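# Band a hair tie around a charger and its wound cable

## Task

Slip the hair tie around both the charger and the cable coiled on it, centred and well away from either end of the charger. Every turn of cable that was coiled on the charger at the outset must still be coiled on it at the end, with no loops dangling free, and the tie must press all of those turns against the charger's two large flat faces. At the finish the charger must rest on the desk, flat on one of its large faces.

## Robot and tools

Robot. Two six-joint arms, left_arm and right_arm, each with a parallel gripper. The left base sits at (+0.011, +0.473, 0) m and the right base at (-0.051, -0.618, 0) m, both almost unrotated. The fingers can fold. A part held in the outer quarter of the pads, near the fingertips, gets the full squeeze. A part held deeper, toward the palm, may be pulled in, held loosely or not held at all. Fingers pushed tip-first into a surface fold easily unless fully closed, so a descent can overshoot without showing much contact.

Frames. Reported positions, orientations, velocities and Hand targets are in the scene frame: origin at table-top height midway between the nominal bases, +x out over the table, +y toward left_arm, +z up. Motion offsets are along the current Hand target's own axes. On the gripper, +z points along the fingers and y is the opening direction. end_effector_position is the point between the closed pads. Fingertips extend about 33 mm past it at small openings and about 9 mm when wide open.

Row layout (shared by execute_actions and move). One row holds 18 numbers, each in [-1, 1], always for both arms: left dx, dy, dz, rx, ry, rz, left gripper position, force_limit, speed, then the same nine for the right arm. The six pose numbers are an offset, not a pose: they are measured from that arm's Hand target as it stood when the action or move began. 1.0 equals 0.6 m of translation or 180 degrees of rotation, and rx, ry, rz form one rotation vector. Sending the same offset twice moves the arm twice. All six at 0 re-commands the Hand target itself. Gripper numbers are absolute: position +1 is fully open (140 mm), about -0.8 brings the pads together, -1 closes until blocked. force_limit sets pad pressure (about 14 N at -1 up to 58 N at +1 for slow closes); speed sets closing rate (about 30 mm/s at -1, 250 at +1). Faster closes squeeze much harder. To keep a gripper unchanged, repeat its last three numbers; a 0 is a real command.

execute_actions(actions, cameras). actions is a list of actions; each action is up to 15 rows, one per 1/30 s step, and a short action repeats its final row to fill 15 steps. Every row inside an action is an offset from that action's starting Hand target. An empty list returns images and full status.

move(target, speed, blend, stop_force, zero, blocking, cameras). target is one 18-number row or a list of up to 15 rows; every row counts from the Hand targets at the call's start, not from the previous row. The gripper travels a straight line and does not avoid obstacles or the other arm. speed is m/s, 0.002 to 2 (default 0.25), rotation limited to twice that in rad/s. blend is a corner radius in m for lists, 0 meaning stop at each point. stop_force (10 to 80 N, both arms) ends an arm's path when it senses that much push along its travel; use it only slowly, not while the gripper rotates, and omit it when backing off a contact. zero (default true) re-zeroes the force reading before the move. blocking=false returns early while the move continues. Gripper numbers in a list should be identical in every row. The result adds a move: line, such as done, off_target, moving, held or fault, plus limits (paced = clipped, held = steps withheld).

wait(seconds 0 to 10) lets the scene run. stop brakes a running move. zoom_image(camera, region [x0, y0, x1, y1] in pixels, at most 504 by 504) enlarges the newest image of cam_head_left, cam_head_right, cam_high, cam_left_wrist or cam_right_wrist. clear_fault(arm) releases a reported torque or force fault. finished_scene(scene) ends the current scene for good.

Cameras: cam_head_left, cam_head_right, cam_high, cam_low, cam_left_wrist, cam_right_wrist, all 896x504; calibration is approximate.

Reading results. Each arm reports end_effector_position (m), end_effector_quat_wxyz, velocities, Joint positions, Joint torques, External joint torques, Flange force (gripper axes, noisy, includes held weight), and its Hand target. Each step the commanded pose is clipped to within 70 mm and 16 degrees of the measured pose, so the gripper may stop short; send the remaining gap as a further offset. object_status: 0 moving, 1 blocked while opening, 2 blocked while closing (a grip), 3 reached the requested position or pads touching. Check for 2 after closing. position_measured is in counts: 3 open, about 139 at 60 mm, 200 at 20 mm, 230 pads touching. To grip harder, raise force_limit and nudge position (for example -1 to -0.98). To loosen, open and close again slowly.

Things to avoid. A joint torque at its load limit (waist and shoulder 299, elbow 140, three wrist joints 39.6 N m) or an outside force of 144 N stops the arm until clear_fault. Arms are stiff: commanding even slightly past a firm contact can fault. Do not let the arms press or close on each other. Keep paths away from an arm's own base. Long stretched-out holds or pushes at unreachable poses overheat motors and brake the arm for 30 to 60 s. Do not drop parts, slam, or push hard, and never let anything fall off the table.

Each tool is called by a JSON object that holds its "op" and its "data", one argument or row to a line.

## Session

{"op": "execute_actions", "data": {
  "actions": []
}}

Scene clock: 0.00 s.
left_arm: end_effector_position=(+0.6300, +0.1803, +0.3523) position_measured=3 object_status=3 end_effector_quat_wxyz=(-0.171, -0.360, +0.912, -0.096) | right_arm: end_effector_position=(+0.2636, -0.3413, +0.2816) position_measured=3 object_status=3 end_effector_quat_wxyz=(-0.346, +0.166, +0.913, +0.141)
Joint positions: left_arm=[-0.304 0.284 1.446 -0.368 1.561 3.674] | right_arm=[0.226 0.05 1.985 0.52 1.683 -1.081]
Joint velocities: within noise
Joint torques (N m): no reading
External joint torques (N m): no reading
Flange force (N): no reading
Hand target: left_arm +0.6300, +0.1803, +0.3523; -0.171, -0.360, +0.912, -0.096 | right_arm +0.2636, -0.3413, +0.2816; -0.346, +0.166, +0.913, +0.141
Tool commands: left_gripper/position=+1.0 left_gripper/force_limit=+1.0 left_gripper/speed=+1.0 right_gripper/position=+1.0 right_gripper/force_limit=+1.0 right_gripper/speed=+1.0

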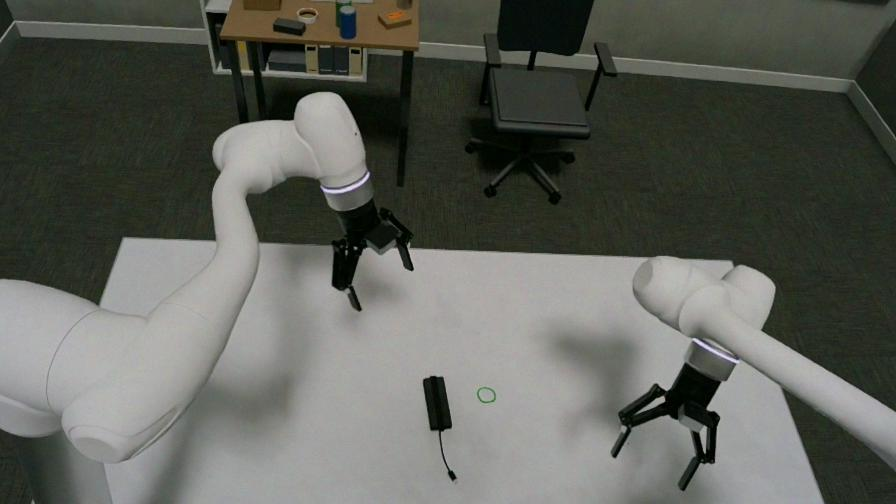

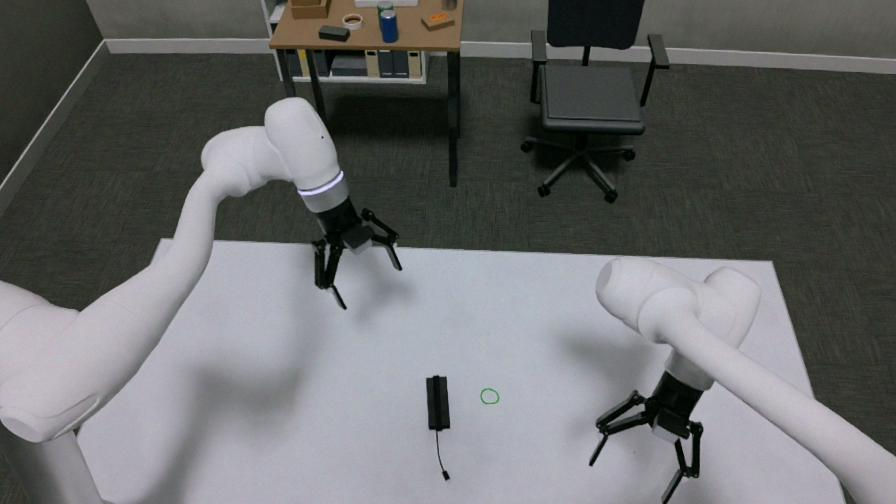

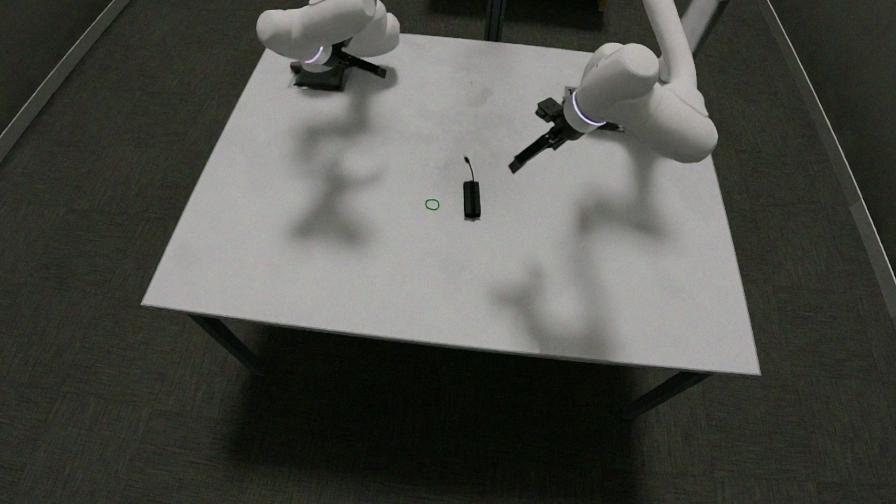

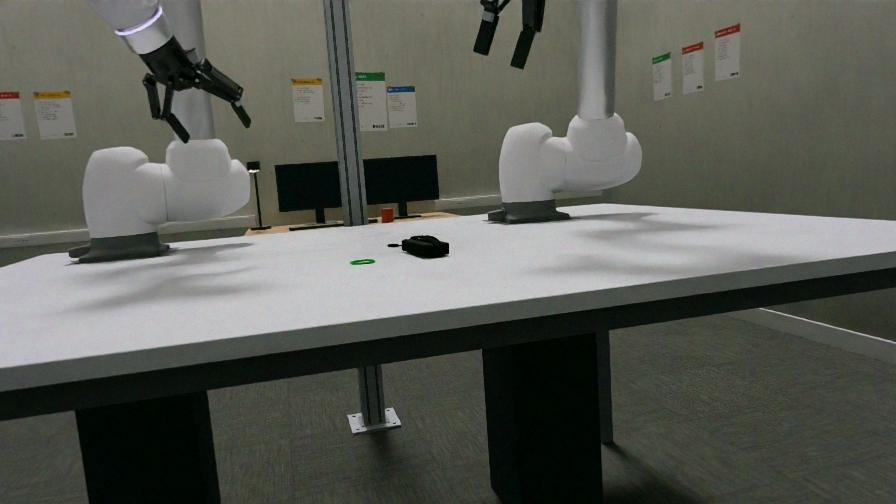

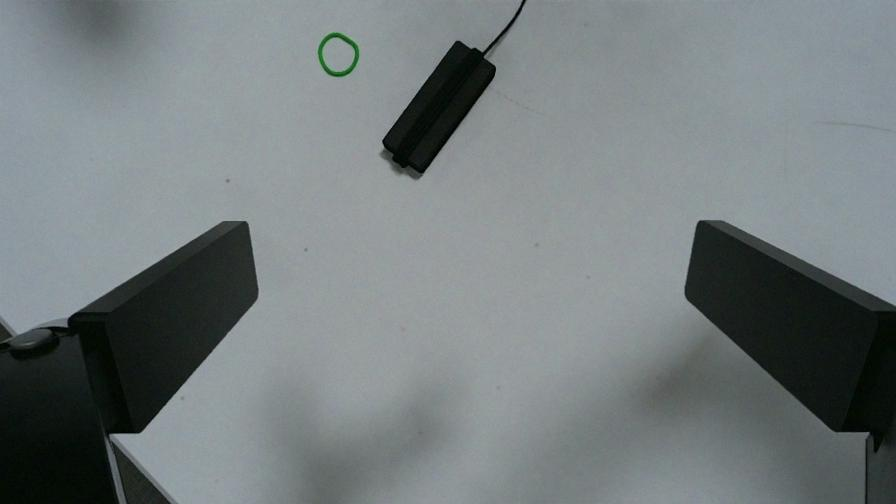

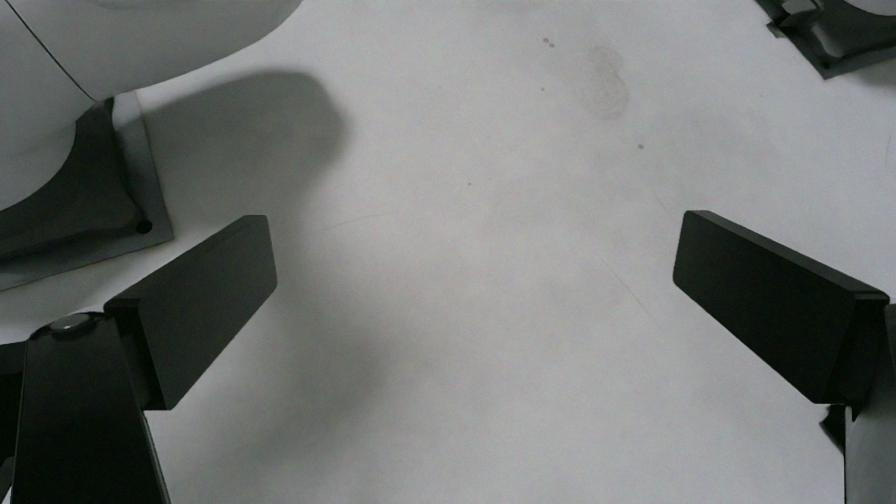

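{"op": "zoom_image", "data": {
  "camera": "cam_left_wrist",
  "region": [280, 0, 560, 200]
}}

{"op": "zoom_image", "data": {
  "camera": "cam_head_left",
  "region": [380, 350, 540, 500]
}}

{"op": "zoom_image", "data": {
  "camera": "cam_low",
  "region": [330, 210, 480, 280]
}}

{"op": "zoom_image", "data": {
  "camera": "cam_high",
  "region": [400, 140, 520, 230]
}}

{"op": "zoom_image", "data": {
  "camera": "cam_head_right",
  "region": [390, 350, 530, 500]
}}

Scaled by 1.800 from the camera's 896x504 image, which has a finer 1280x720 frame.

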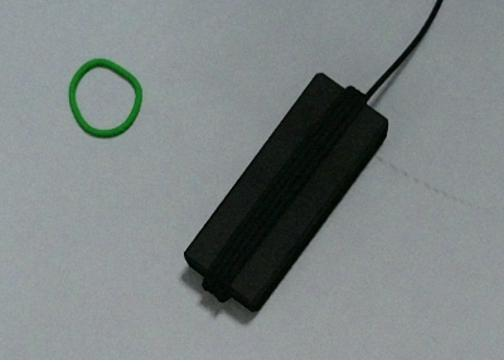

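Scaled by 3.150 from the camera's 896x504 image, which has a finer 1280x720 frame.

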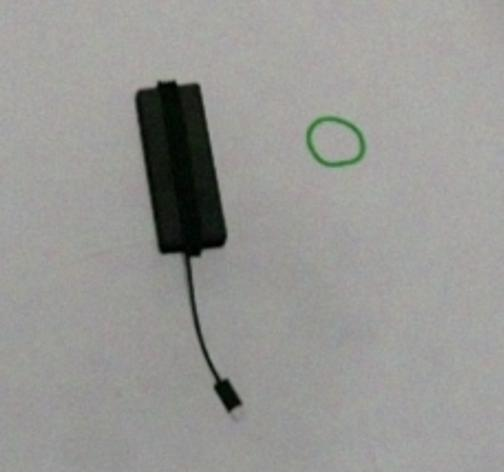

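Scaled by 3.360 from the camera's 896x504 image, which has a finer 1280x720 frame.

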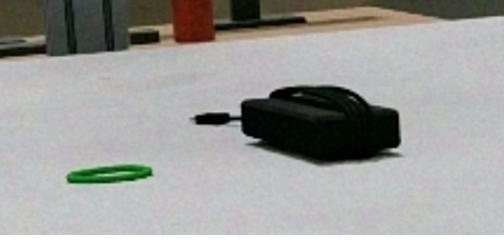

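Scaled by 4.200 from the camera's 896x504 image, which has a finer 1280x720 frame.

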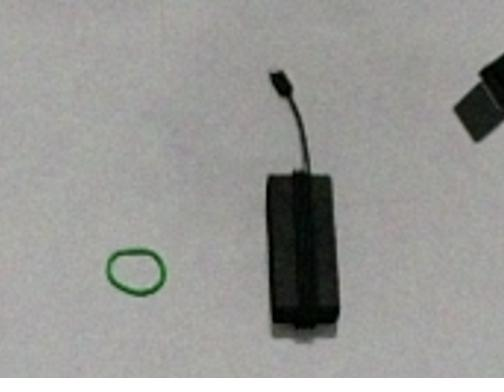

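Scaled by 3.360 from the camera's 896x504 image, which has a finer 1280x720 frame.

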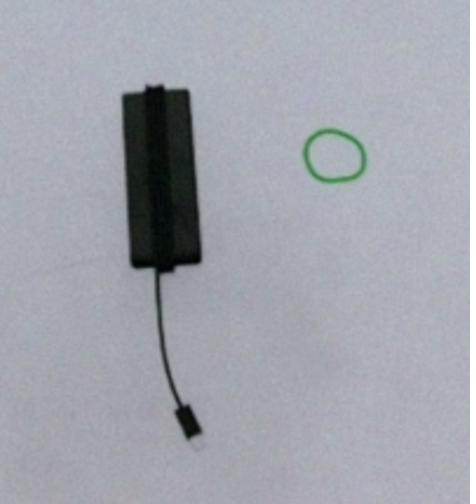

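{"op": "zoom_image", "data": {
  "camera": "cam_head_right",
  "region": [570, 340, 730, 504]
}}

{"op": "zoom_image", "data": {
  "camera": "cam_low",
  "region": [100, 20, 280, 160]
}}

{"op": "zoom_image", "data": {
  "camera": "cam_right_wrist",
  "region": [0, 160, 400, 504]
}}

{"op": "zoom_image", "data": {
  "camera": "cam_left_wrist",
  "region": [360, 20, 520, 190]
}}

Scaled by 3.073 from the camera's 896x504 image, which has a finer 1280x720 frame.

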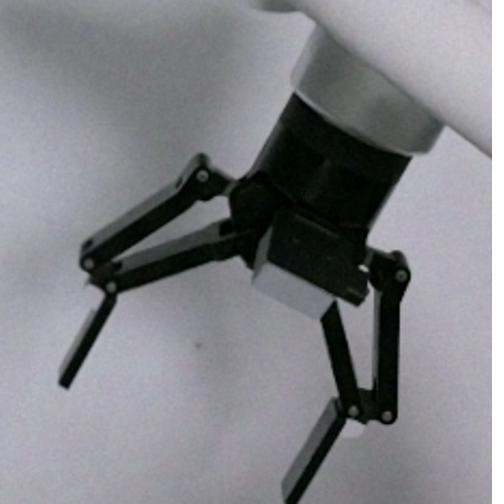

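Scaled by 2.800 from the camera's 896x504 image, which has a finer 1280x720 frame.

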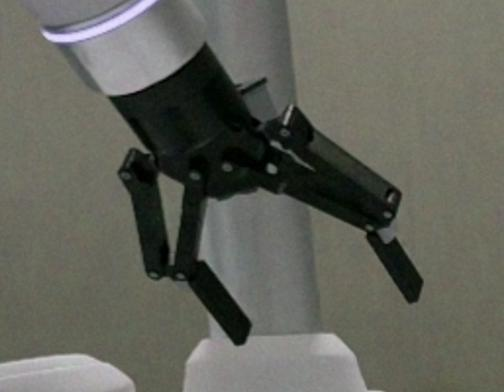

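Scaled by 1.260 from the camera's 896x504 image, which has a finer 1280x720 frame.

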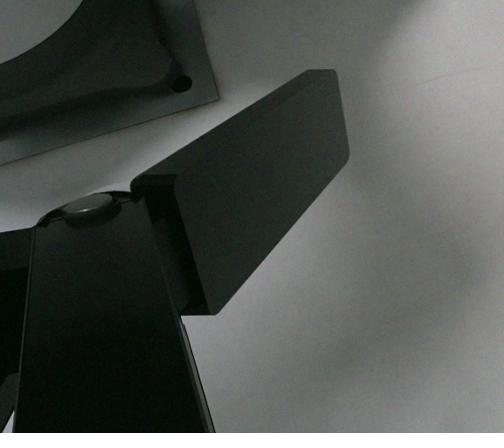

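Scaled by 2.965 from the camera's 896x504 image, which has a finer 1280x720 frame.

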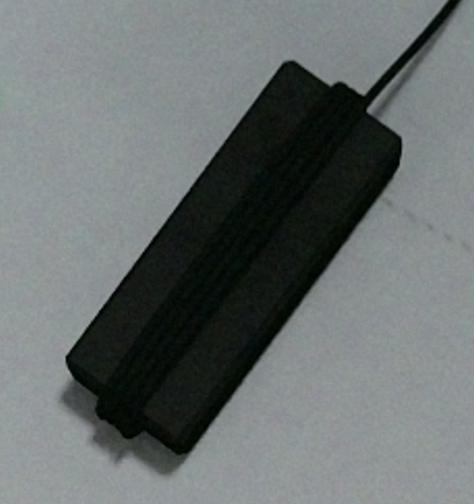

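{"op": "move", "data": {
  "target": [0.1935,-0.0122,0.3555,-0.0551,-0.1152,0.1951,0.17,1,0,-0.3,0.2127,-0.1668,-0.1004,-0.2384,0.3656,-0.8,-1,0],
  "speed": 0.4,
  "cameras": ["all"]
}}

Scene clock: 13.33 s.
left_arm: end_effector_position=(+0.5040, +0.0388, +0.2002) position_measured=108 object_status=3 end_effector_quat_wxyz=(+0.000, -0.066, +0.998, +0.000) | right_arm: end_effector_position=(+0.5003, -0.3002, +0.2499) position_measured=229 object_status=3 end_effector_quat_wxyz=(+0.000, +0.707, +0.707, +0.000)
Joint positions: left_arm=[-0.761 0.234 1.746 -0.001 1.161 3.807] | right_arm=[0.469 0.173 1.727 -0.001 1.241 0.469]
Joint torques (N m): left_arm=[-0.15 -61.35 -39.29 3.73 0.58 0.02] | right_arm=[1.95 -55.86 -41 4.4 0.31 -0.03]
External joint torques (N m): left_arm=[0.19 -0.95 1.02 0.16 -0.55 -0.02] | right_arm=[-1.93 -2.8 0.49 -0.2 -0.34 0.03]
Flange force (N): left_arm=[2.2 2.9 1.5] | right_arm=[-5.3 -3.3 -0.2]
Hand target: left_arm +0.5040, +0.0387, +0.2002; +0.000, -0.066, +0.998, +0.000 | right_arm +0.5003, -0.3002, +0.2499; +0.000, +0.707, +0.707, +0.000
Off the commanded pose: left_arm 0.000 m, 0 deg | right_arm 0.000 m, 0 deg.
move: done
camera_calibration:
cam_left_wrist: T_world_to_cam=[[-0.132335, 0.991201, -0.00285805, 0.0395347], [0.927124, 0.124799, 0.353364, -0.53812], [0.350611, 0.0441128, -0.935482, 0.147656], [0, 0, 0, 1]] pos_world=[0.452366, 0.0214568, 0.328394]
cam_right_wrist: T_world_to_cam=[[0.999957, -0.00848884, 0.0036929, -0.494568], [-0.00924891, -0.933113, 0.359465, -0.362048], [0.00039445, -0.359484, -0.933151, 0.267609], [0, 0, 0, 1]] pos_world=[0.491092, -0.245828, 0.38169]

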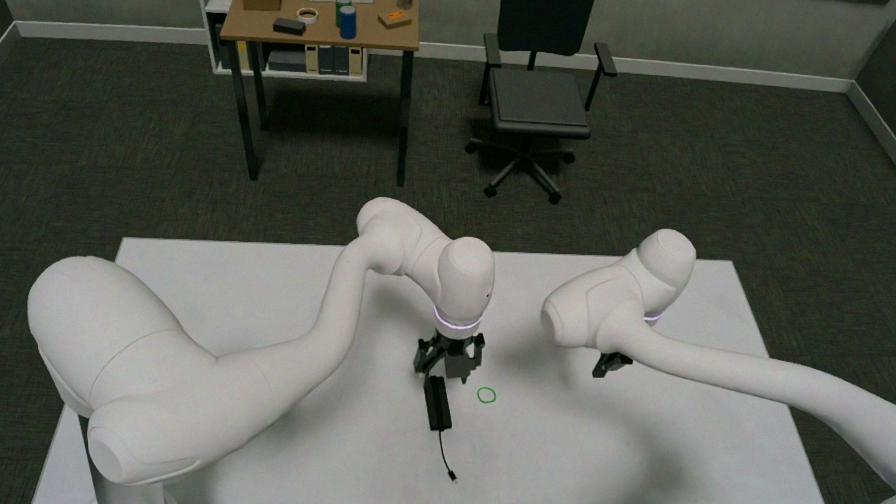

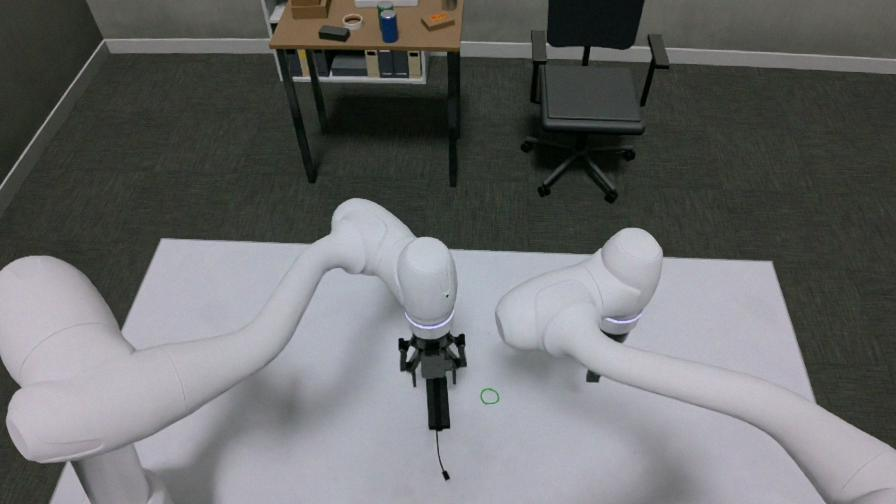

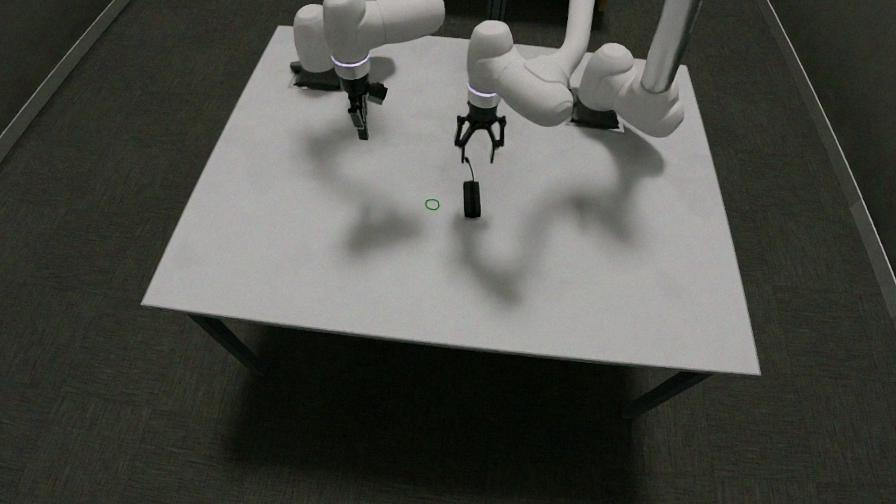

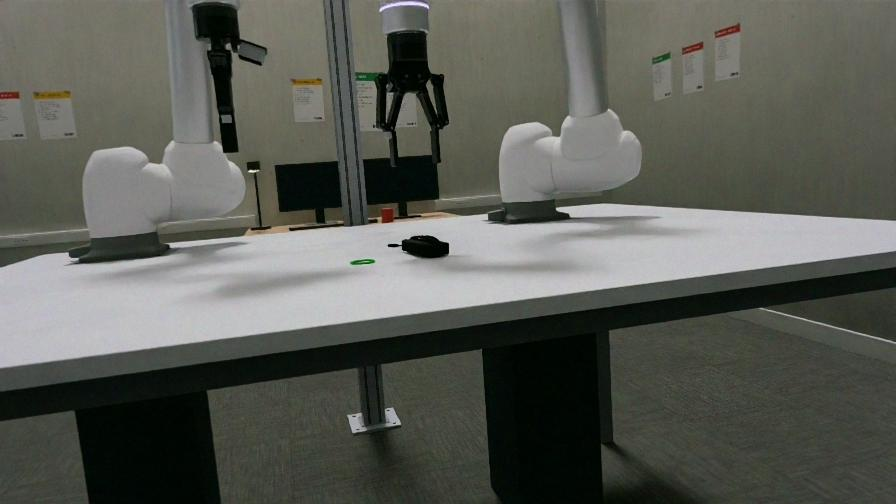

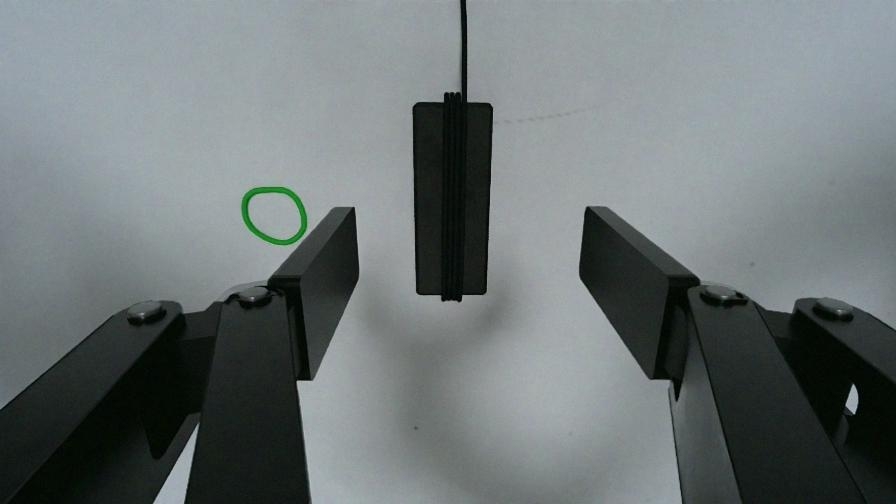

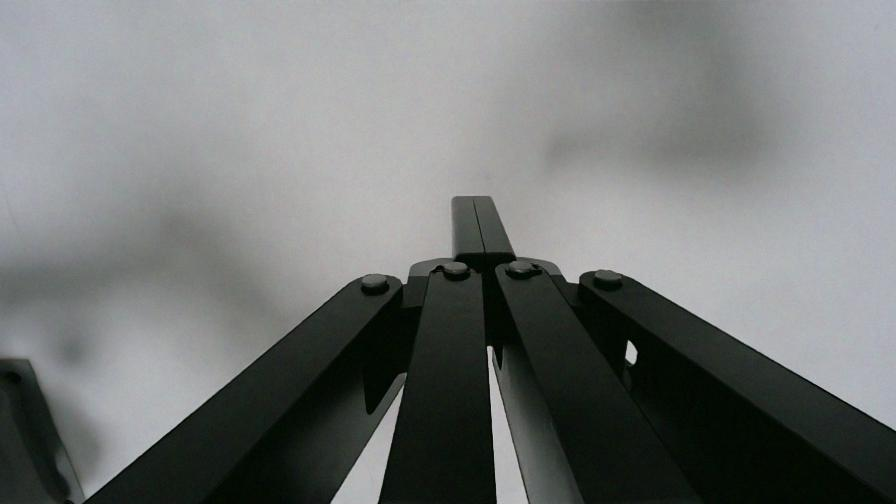

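{"op": "move", "data": {
  "target": [0.015,-0.003,0.155,0,0,0,0.17,1,0,0,0,0,0,0,0,-0.8,-1,0],
  "speed": 0.3,
  "cameras": ["cam_left_wrist","cam_low","cam_right_wrist"]
}}

{"op": "zoom_image", "data": {
  "camera": "cam_low",
  "region": [330, 130, 500, 280]
}}

Scene clock: 15.40 s.
left_arm: end_effector_position=(+0.4953, +0.0357, +0.1073) position_measured=108 object_status=3 end_effector_quat_wxyz=(+0.000, -0.066, +0.998, +0.000) | right_arm: end_effector_position=(+0.5003, -0.3002, +0.2499) position_measured=229 object_status=3 end_effector_quat_wxyz=(+0.000, +0.707, +0.707, +0.000)
Joint positions: left_arm=[-0.773 0.301 1.847 -0.001 0.994 3.794] | right_arm=[0.469 0.173 1.727 -0.001 1.242 0.47]
Joint torques (N m): left_arm=[-0.22 -63.87 -36 3.46 0.44 -0.06] | right_arm=[1.96 -55.62 -41.03 4.42 0.3 0.03]
External joint torques (N m): left_arm=[0.21 -1.56 1.05 0.1 -0.42 0.06] | right_arm=[-1.9 -3.37 0.36 -0.22 -0.33 -0.03]
Flange force (N): left_arm=[2.6 3.7 0.2] | right_arm=[-5.7 -3.8 -0.7]
Hand target: left_arm +0.4953, +0.0357, +0.1072; +0.000, -0.066, +0.998, +0.000 | right_arm +0.5003, -0.3002, +0.2499; +0.000, +0.707, +0.707, +0.000
Off the commanded pose: left_arm 0.000 m, 0 deg | right_arm 0.000 m, 0 deg.
move: done
camera_calibration:
cam_left_wrist: T_world_to_cam=[[-0.132238, 0.991214, -0.00283693, 0.0410297], [0.927105, 0.124697, 0.353451, -0.496769], [0.350699, 0.0441095, -0.935449, 0.0639202], [0, 0, 0, 1]] pos_world=[0.443566, 0.0184569, 0.235494]
cam_right_wrist: T_world_to_cam=[[0.999957, -0.00848884, 0.0036929, -0.494568], [-0.00924891, -0.933113, 0.359465, -0.362048], [0.00039445, -0.359484, -0.933151, 0.267609], [0, 0, 0, 1]] pos_world=[0.491092, -0.245828, 0.38169]
Images, in order (width x height): cam_low 896x504, cam_left_wrist 896x504, cam_right_wrist 896x504.

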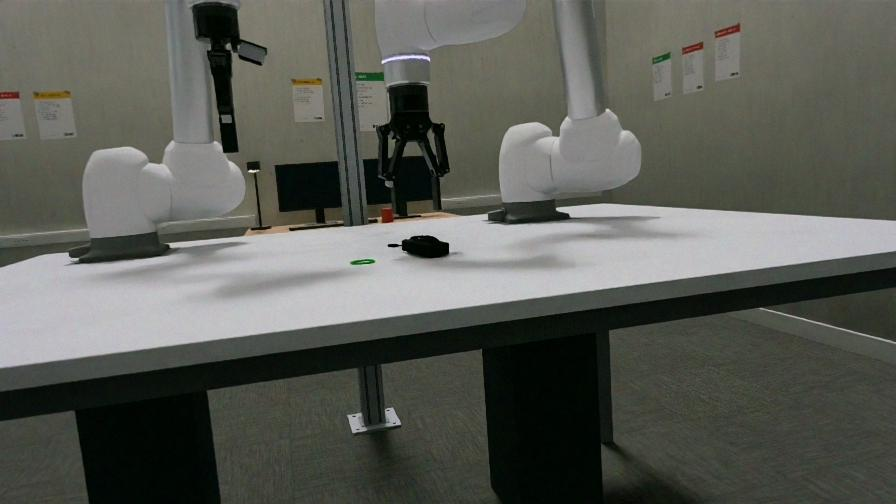

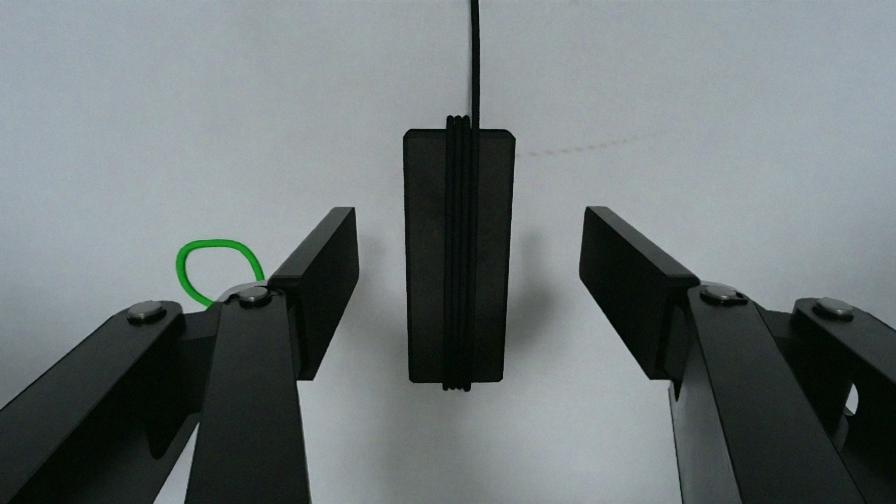

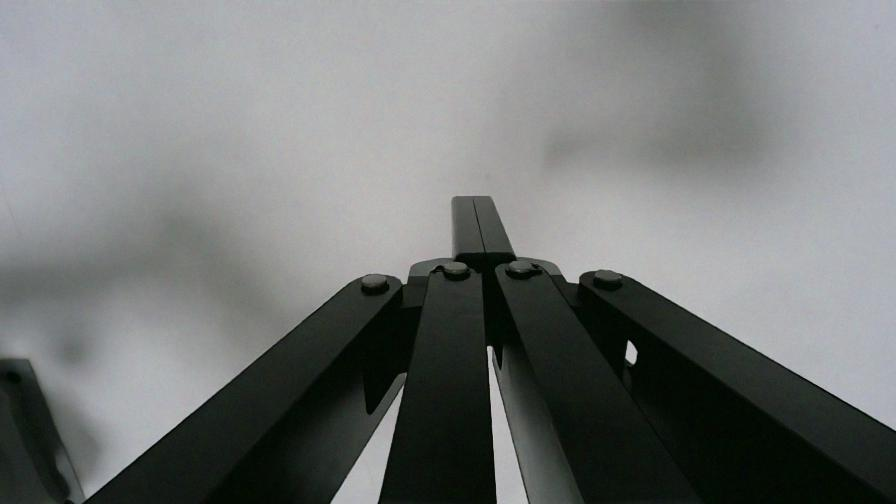

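Scaled by 2.965 from the camera's 896x504 image, which has a finer 1280x720 frame.

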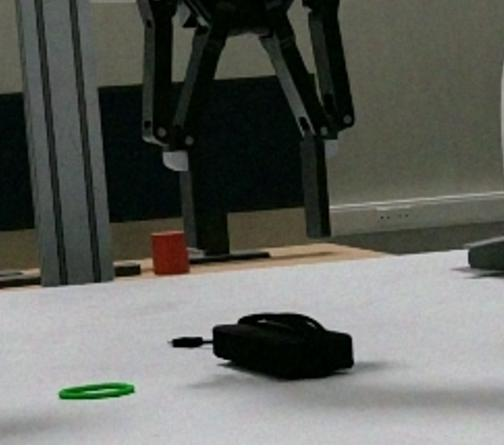

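{"op": "move", "data": {
  "target": [0,-0.0047,0.105,0,0,0,-0.08,1,0,0,0,0,0,0,0,-0.8,-1,0],
  "speed": 0.2,
  "cameras": ["cam_left_wrist","cam_low"]
}}

{"op": "zoom_image", "data": {
  "camera": "cam_low",
  "region": [330, 160, 500, 280]
}}

Scene clock: 16.83 s.
left_arm: end_effector_position=(+0.4956, +0.0329, +0.0443) position_measured=139 object_status=3 end_effector_quat_wxyz=(+0.000, -0.066, +0.998, +0.000) | right_arm: end_effector_position=(+0.5003, -0.3002, +0.2499) position_measured=229 object_status=3 end_effector_quat_wxyz=(+0.000, +0.707, +0.707, +0.000)
Joint positions: left_arm=[-0.776 0.366 1.892 -0.001 0.884 3.792] | right_arm=[0.469 0.173 1.727 -0.001 1.242 0.47]
Joint torques (N m): left_arm=[-0.64 -67.38 -33.06 3.09 0.73 -0.01] | right_arm=[1.97 -55.47 -40.9 4.42 0.28 0.08]
External joint torques (N m): left_arm=[0.63 -1.91 0.76 0.19 -0.71 0.01] | right_arm=[-1.92 -3.44 0.37 -0.22 -0.3 -0.08]
Flange force (N): left_arm=[2.1 4.0 -0.3] | right_arm=[-5.9 -3.9 -0.8]
Hand target: left_arm +0.4956, +0.0329, +0.0442; +0.000, -0.066, +0.998, +0.000 | right_arm +0.5003, -0.3002, +0.2499; +0.000, +0.707, +0.707, +0.000
Off the commanded pose: left_arm 0.000 m, 0 deg | right_arm 0.000 m, 0 deg.
move: done
camera_calibration:
cam_left_wrist: T_world_to_cam=[[-0.132302, 0.991205, -0.00295132, 0.0438139], [0.927128, 0.124802, 0.353352, -0.474413], [0.350612, 0.044013, -0.935486, 0.00505631], [0, 0, 0, 1]] pos_world=[0.443866, 0.0155564, 0.172494]
Images, in order (width x height): cam_low 896x504, cam_left_wrist 896x504.

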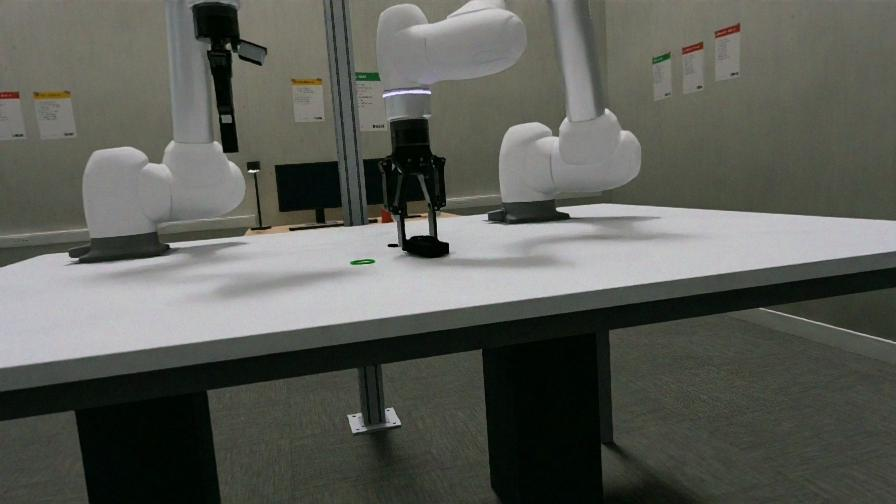

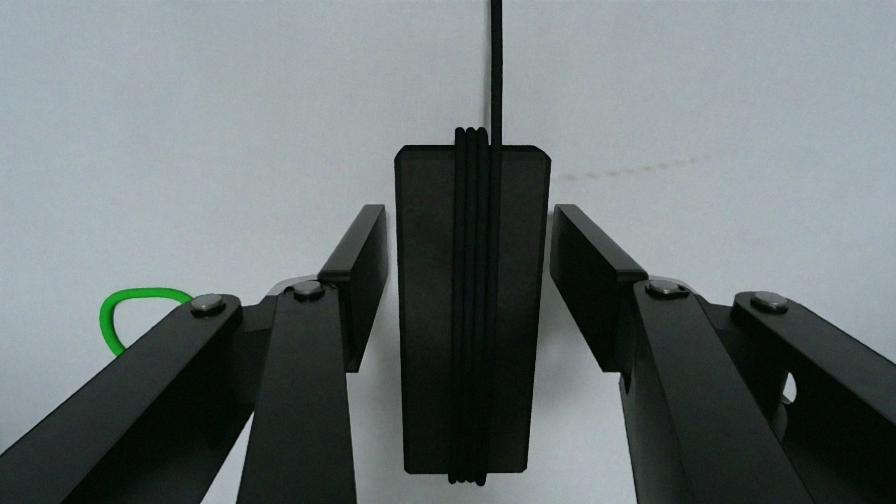

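Scaled by 2.965 from the camera's 896x504 image, which has a finer 1280x720 frame.

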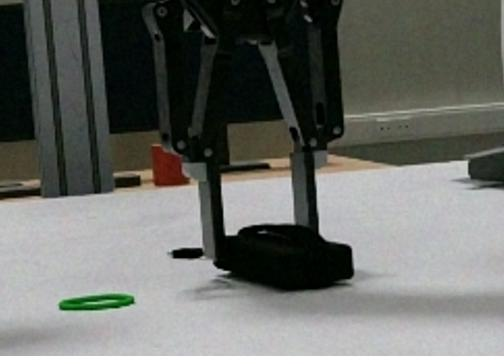

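{"op": "move", "data": {
  "target": [0,0,0.0155,0,0,0,-0.08,1,0,0,0,0,0,0,0,-0.8,-1,0],
  "speed": 0.04,
  "stop_force": 12,
  "cameras": ["cam_left_wrist","cam_low"]
}}

{"op": "zoom_image", "data": {
  "camera": "cam_low",
  "region": [370, 180, 470, 270]
}}

Scene clock: 18.53 s.
left_arm: end_effector_position=(+0.4956, +0.0329, +0.0349) position_measured=139 object_status=3 end_effector_quat_wxyz=(+0.000, -0.066, +0.998, +0.000) | right_arm: end_effector_position=(+0.5003, -0.3002, +0.2499) position_measured=229 object_status=3 end_effector_quat_wxyz=(+0.000, +0.707, +0.707, +0.000)
Joint positions: left_arm=[-0.776 0.377 1.898 -0.001 0.867 3.792] | right_arm=[0.469 0.173 1.727 -0.001 1.242 0.47]
Joint torques (N m): left_arm=[-0.75 -69.83 -32.51 3.15 0.5 -0.06] | right_arm=[1.83 -55.58 -41.02 4.42 0.29 0.09]
External joint torques (N m): left_arm=[0.64 0.47 0.8 0.07 -0.48 0.06] | right_arm=[-1.95 -3 0.49 -0.23 -0.32 -0.09]
Flange force (N): left_arm=[0.0 1.6 1.9] | right_arm=[-5.7 -3.4 -0.4]
Hand target: left_arm +0.4956, +0.0329, +0.0349; +0.000, -0.066, +0.998, +0.000 | right_arm +0.5003, -0.3002, +0.2499; +0.000, +0.707, +0.707, +0.000
Off the commanded pose: left_arm 0.000 m, 0 deg | right_arm 0.000 m, 0 deg.
move: done
camera_calibration:
cam_left_wrist: T_world_to_cam=[[-0.132335, 0.991201, -0.00285805, 0.0437855], [0.927124, 0.124799, 0.353364, -0.471092], [0.350611, 0.0441128, -0.935482, -0.00373907], [0, 0, 0, 1]] pos_world=[0.443866, 0.0155568, 0.163094]
Images, in order (width x height): cam_low 896x504, cam_left_wrist 896x504.

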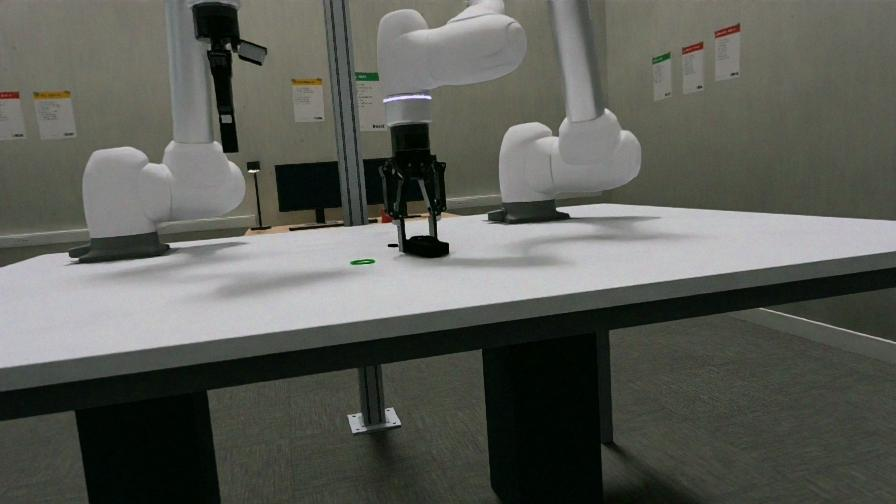

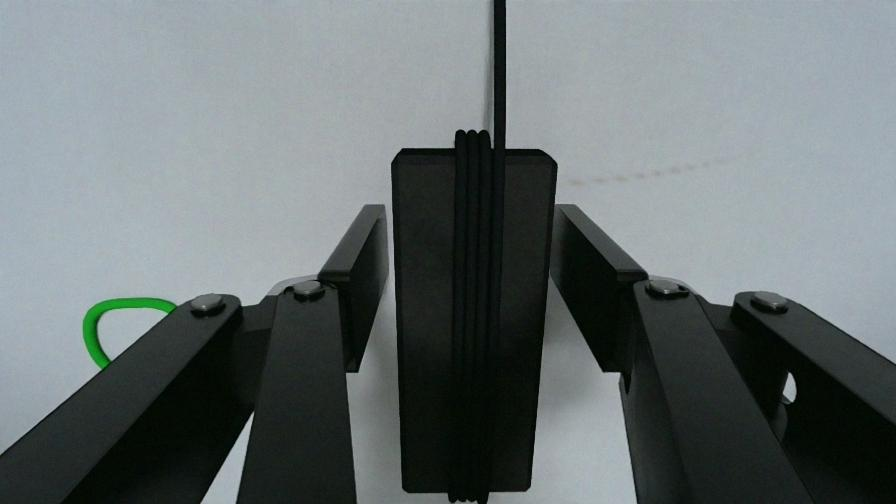

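Scaled by 5.040 from the camera's 896x504 image, which has a finer 1280x720 frame.

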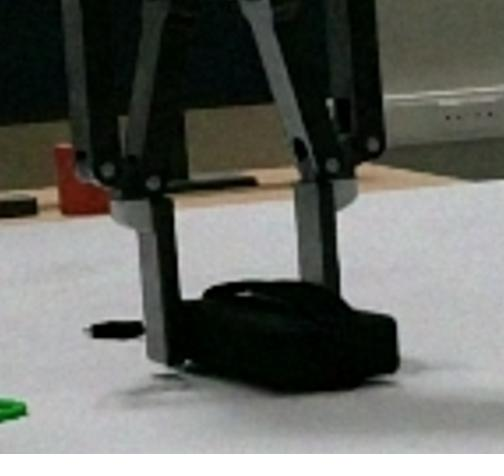

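{"op": "move", "data": {
  "target": [0,0,0,0,0,0,-1,0.3,-1,0,0,0,0,0,0,-0.8,-1,0],
  "cameras": ["cam_left_wrist","cam_low"]
}}

{"op": "zoom_image", "data": {
  "camera": "cam_low",
  "region": [370, 180, 470, 270]
}}

Scene clock: 19.63 s.
left_arm: end_effector_position=(+0.4956, +0.0329, +0.0349) position_measured=156 object_status=0 end_effector_quat_wxyz=(+0.000, -0.066, +0.998, +0.000) | right_arm: end_effector_position=(+0.5003, -0.3002, +0.2499) position_measured=229 object_status=3 end_effector_quat_wxyz=(+0.000, +0.707, +0.707, +0.000)
Joint positions: left_arm=[-0.776 0.377 1.898 -0.001 0.867 3.792] | right_arm=[0.469 0.173 1.727 -0.001 1.242 0.47]
Joint torques (N m): left_arm=[-0.18 -67.09 -31.43 3.15 0.49 -0.06] | right_arm=[1.8 -55.42 -41 4.42 0.32 0.05]
External joint torques (N m): left_arm=[0.28 -3.14 -0.51 0.1 -0.47 0.06] | right_arm=[-1.8 -3.35 0.45 -0.22 -0.34 -0.05]
Flange force (N): left_arm=[1.8 2.9 -3.0] | right_arm=[-5.6 -4.0 -0.6]
Hand target: left_arm +0.4956, +0.0329, +0.0349; +0.000, -0.066, +0.998, +0.000 | right_arm +0.5003, -0.3002, +0.2499; +0.000, +0.707, +0.707, +0.000
Off the commanded pose: left_arm 0.000 m, 0 deg | right_arm 0.000 m, 0 deg.
move: done
camera_calibration:
cam_left_wrist: T_world_to_cam=[[-0.132335, 0.991201, -0.00285805, 0.0437855], [0.927124, 0.124799, 0.353364, -0.471092], [0.350611, 0.0441128, -0.935482, -0.00373907], [0, 0, 0, 1]] pos_world=[0.443866, 0.0155568, 0.163094]
Images, in order (width x height): cam_low 896x504, cam_left_wrist 896x504.

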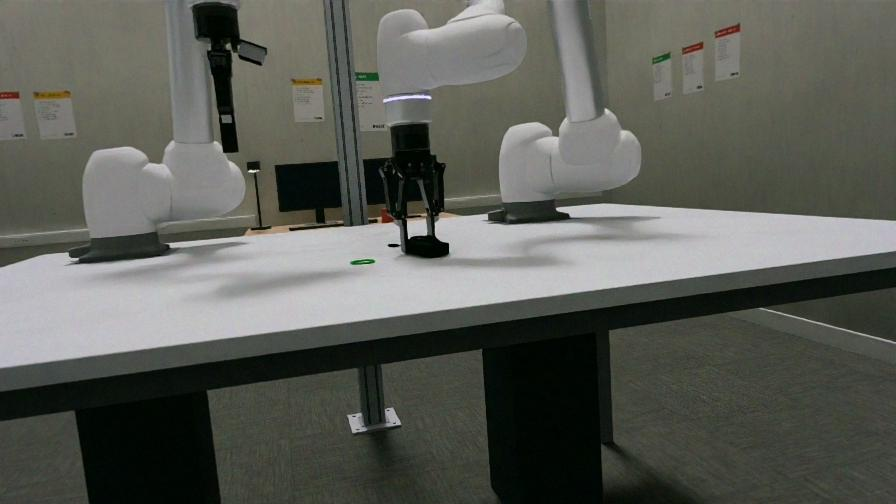

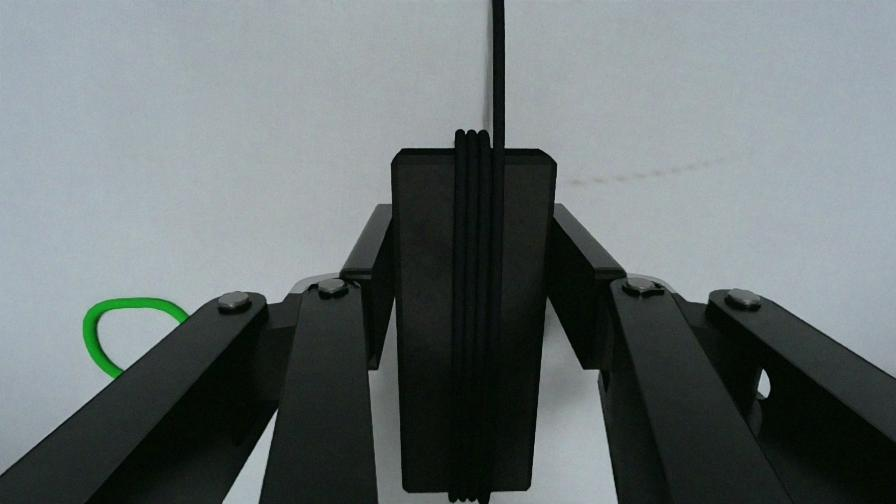

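Scaled by 5.040 from the camera's 896x504 image, which has a finer 1280x720 frame.

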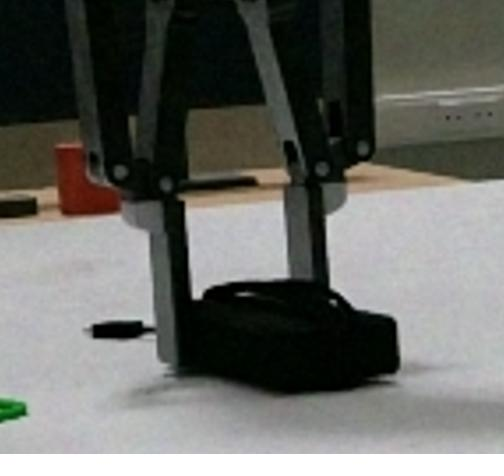

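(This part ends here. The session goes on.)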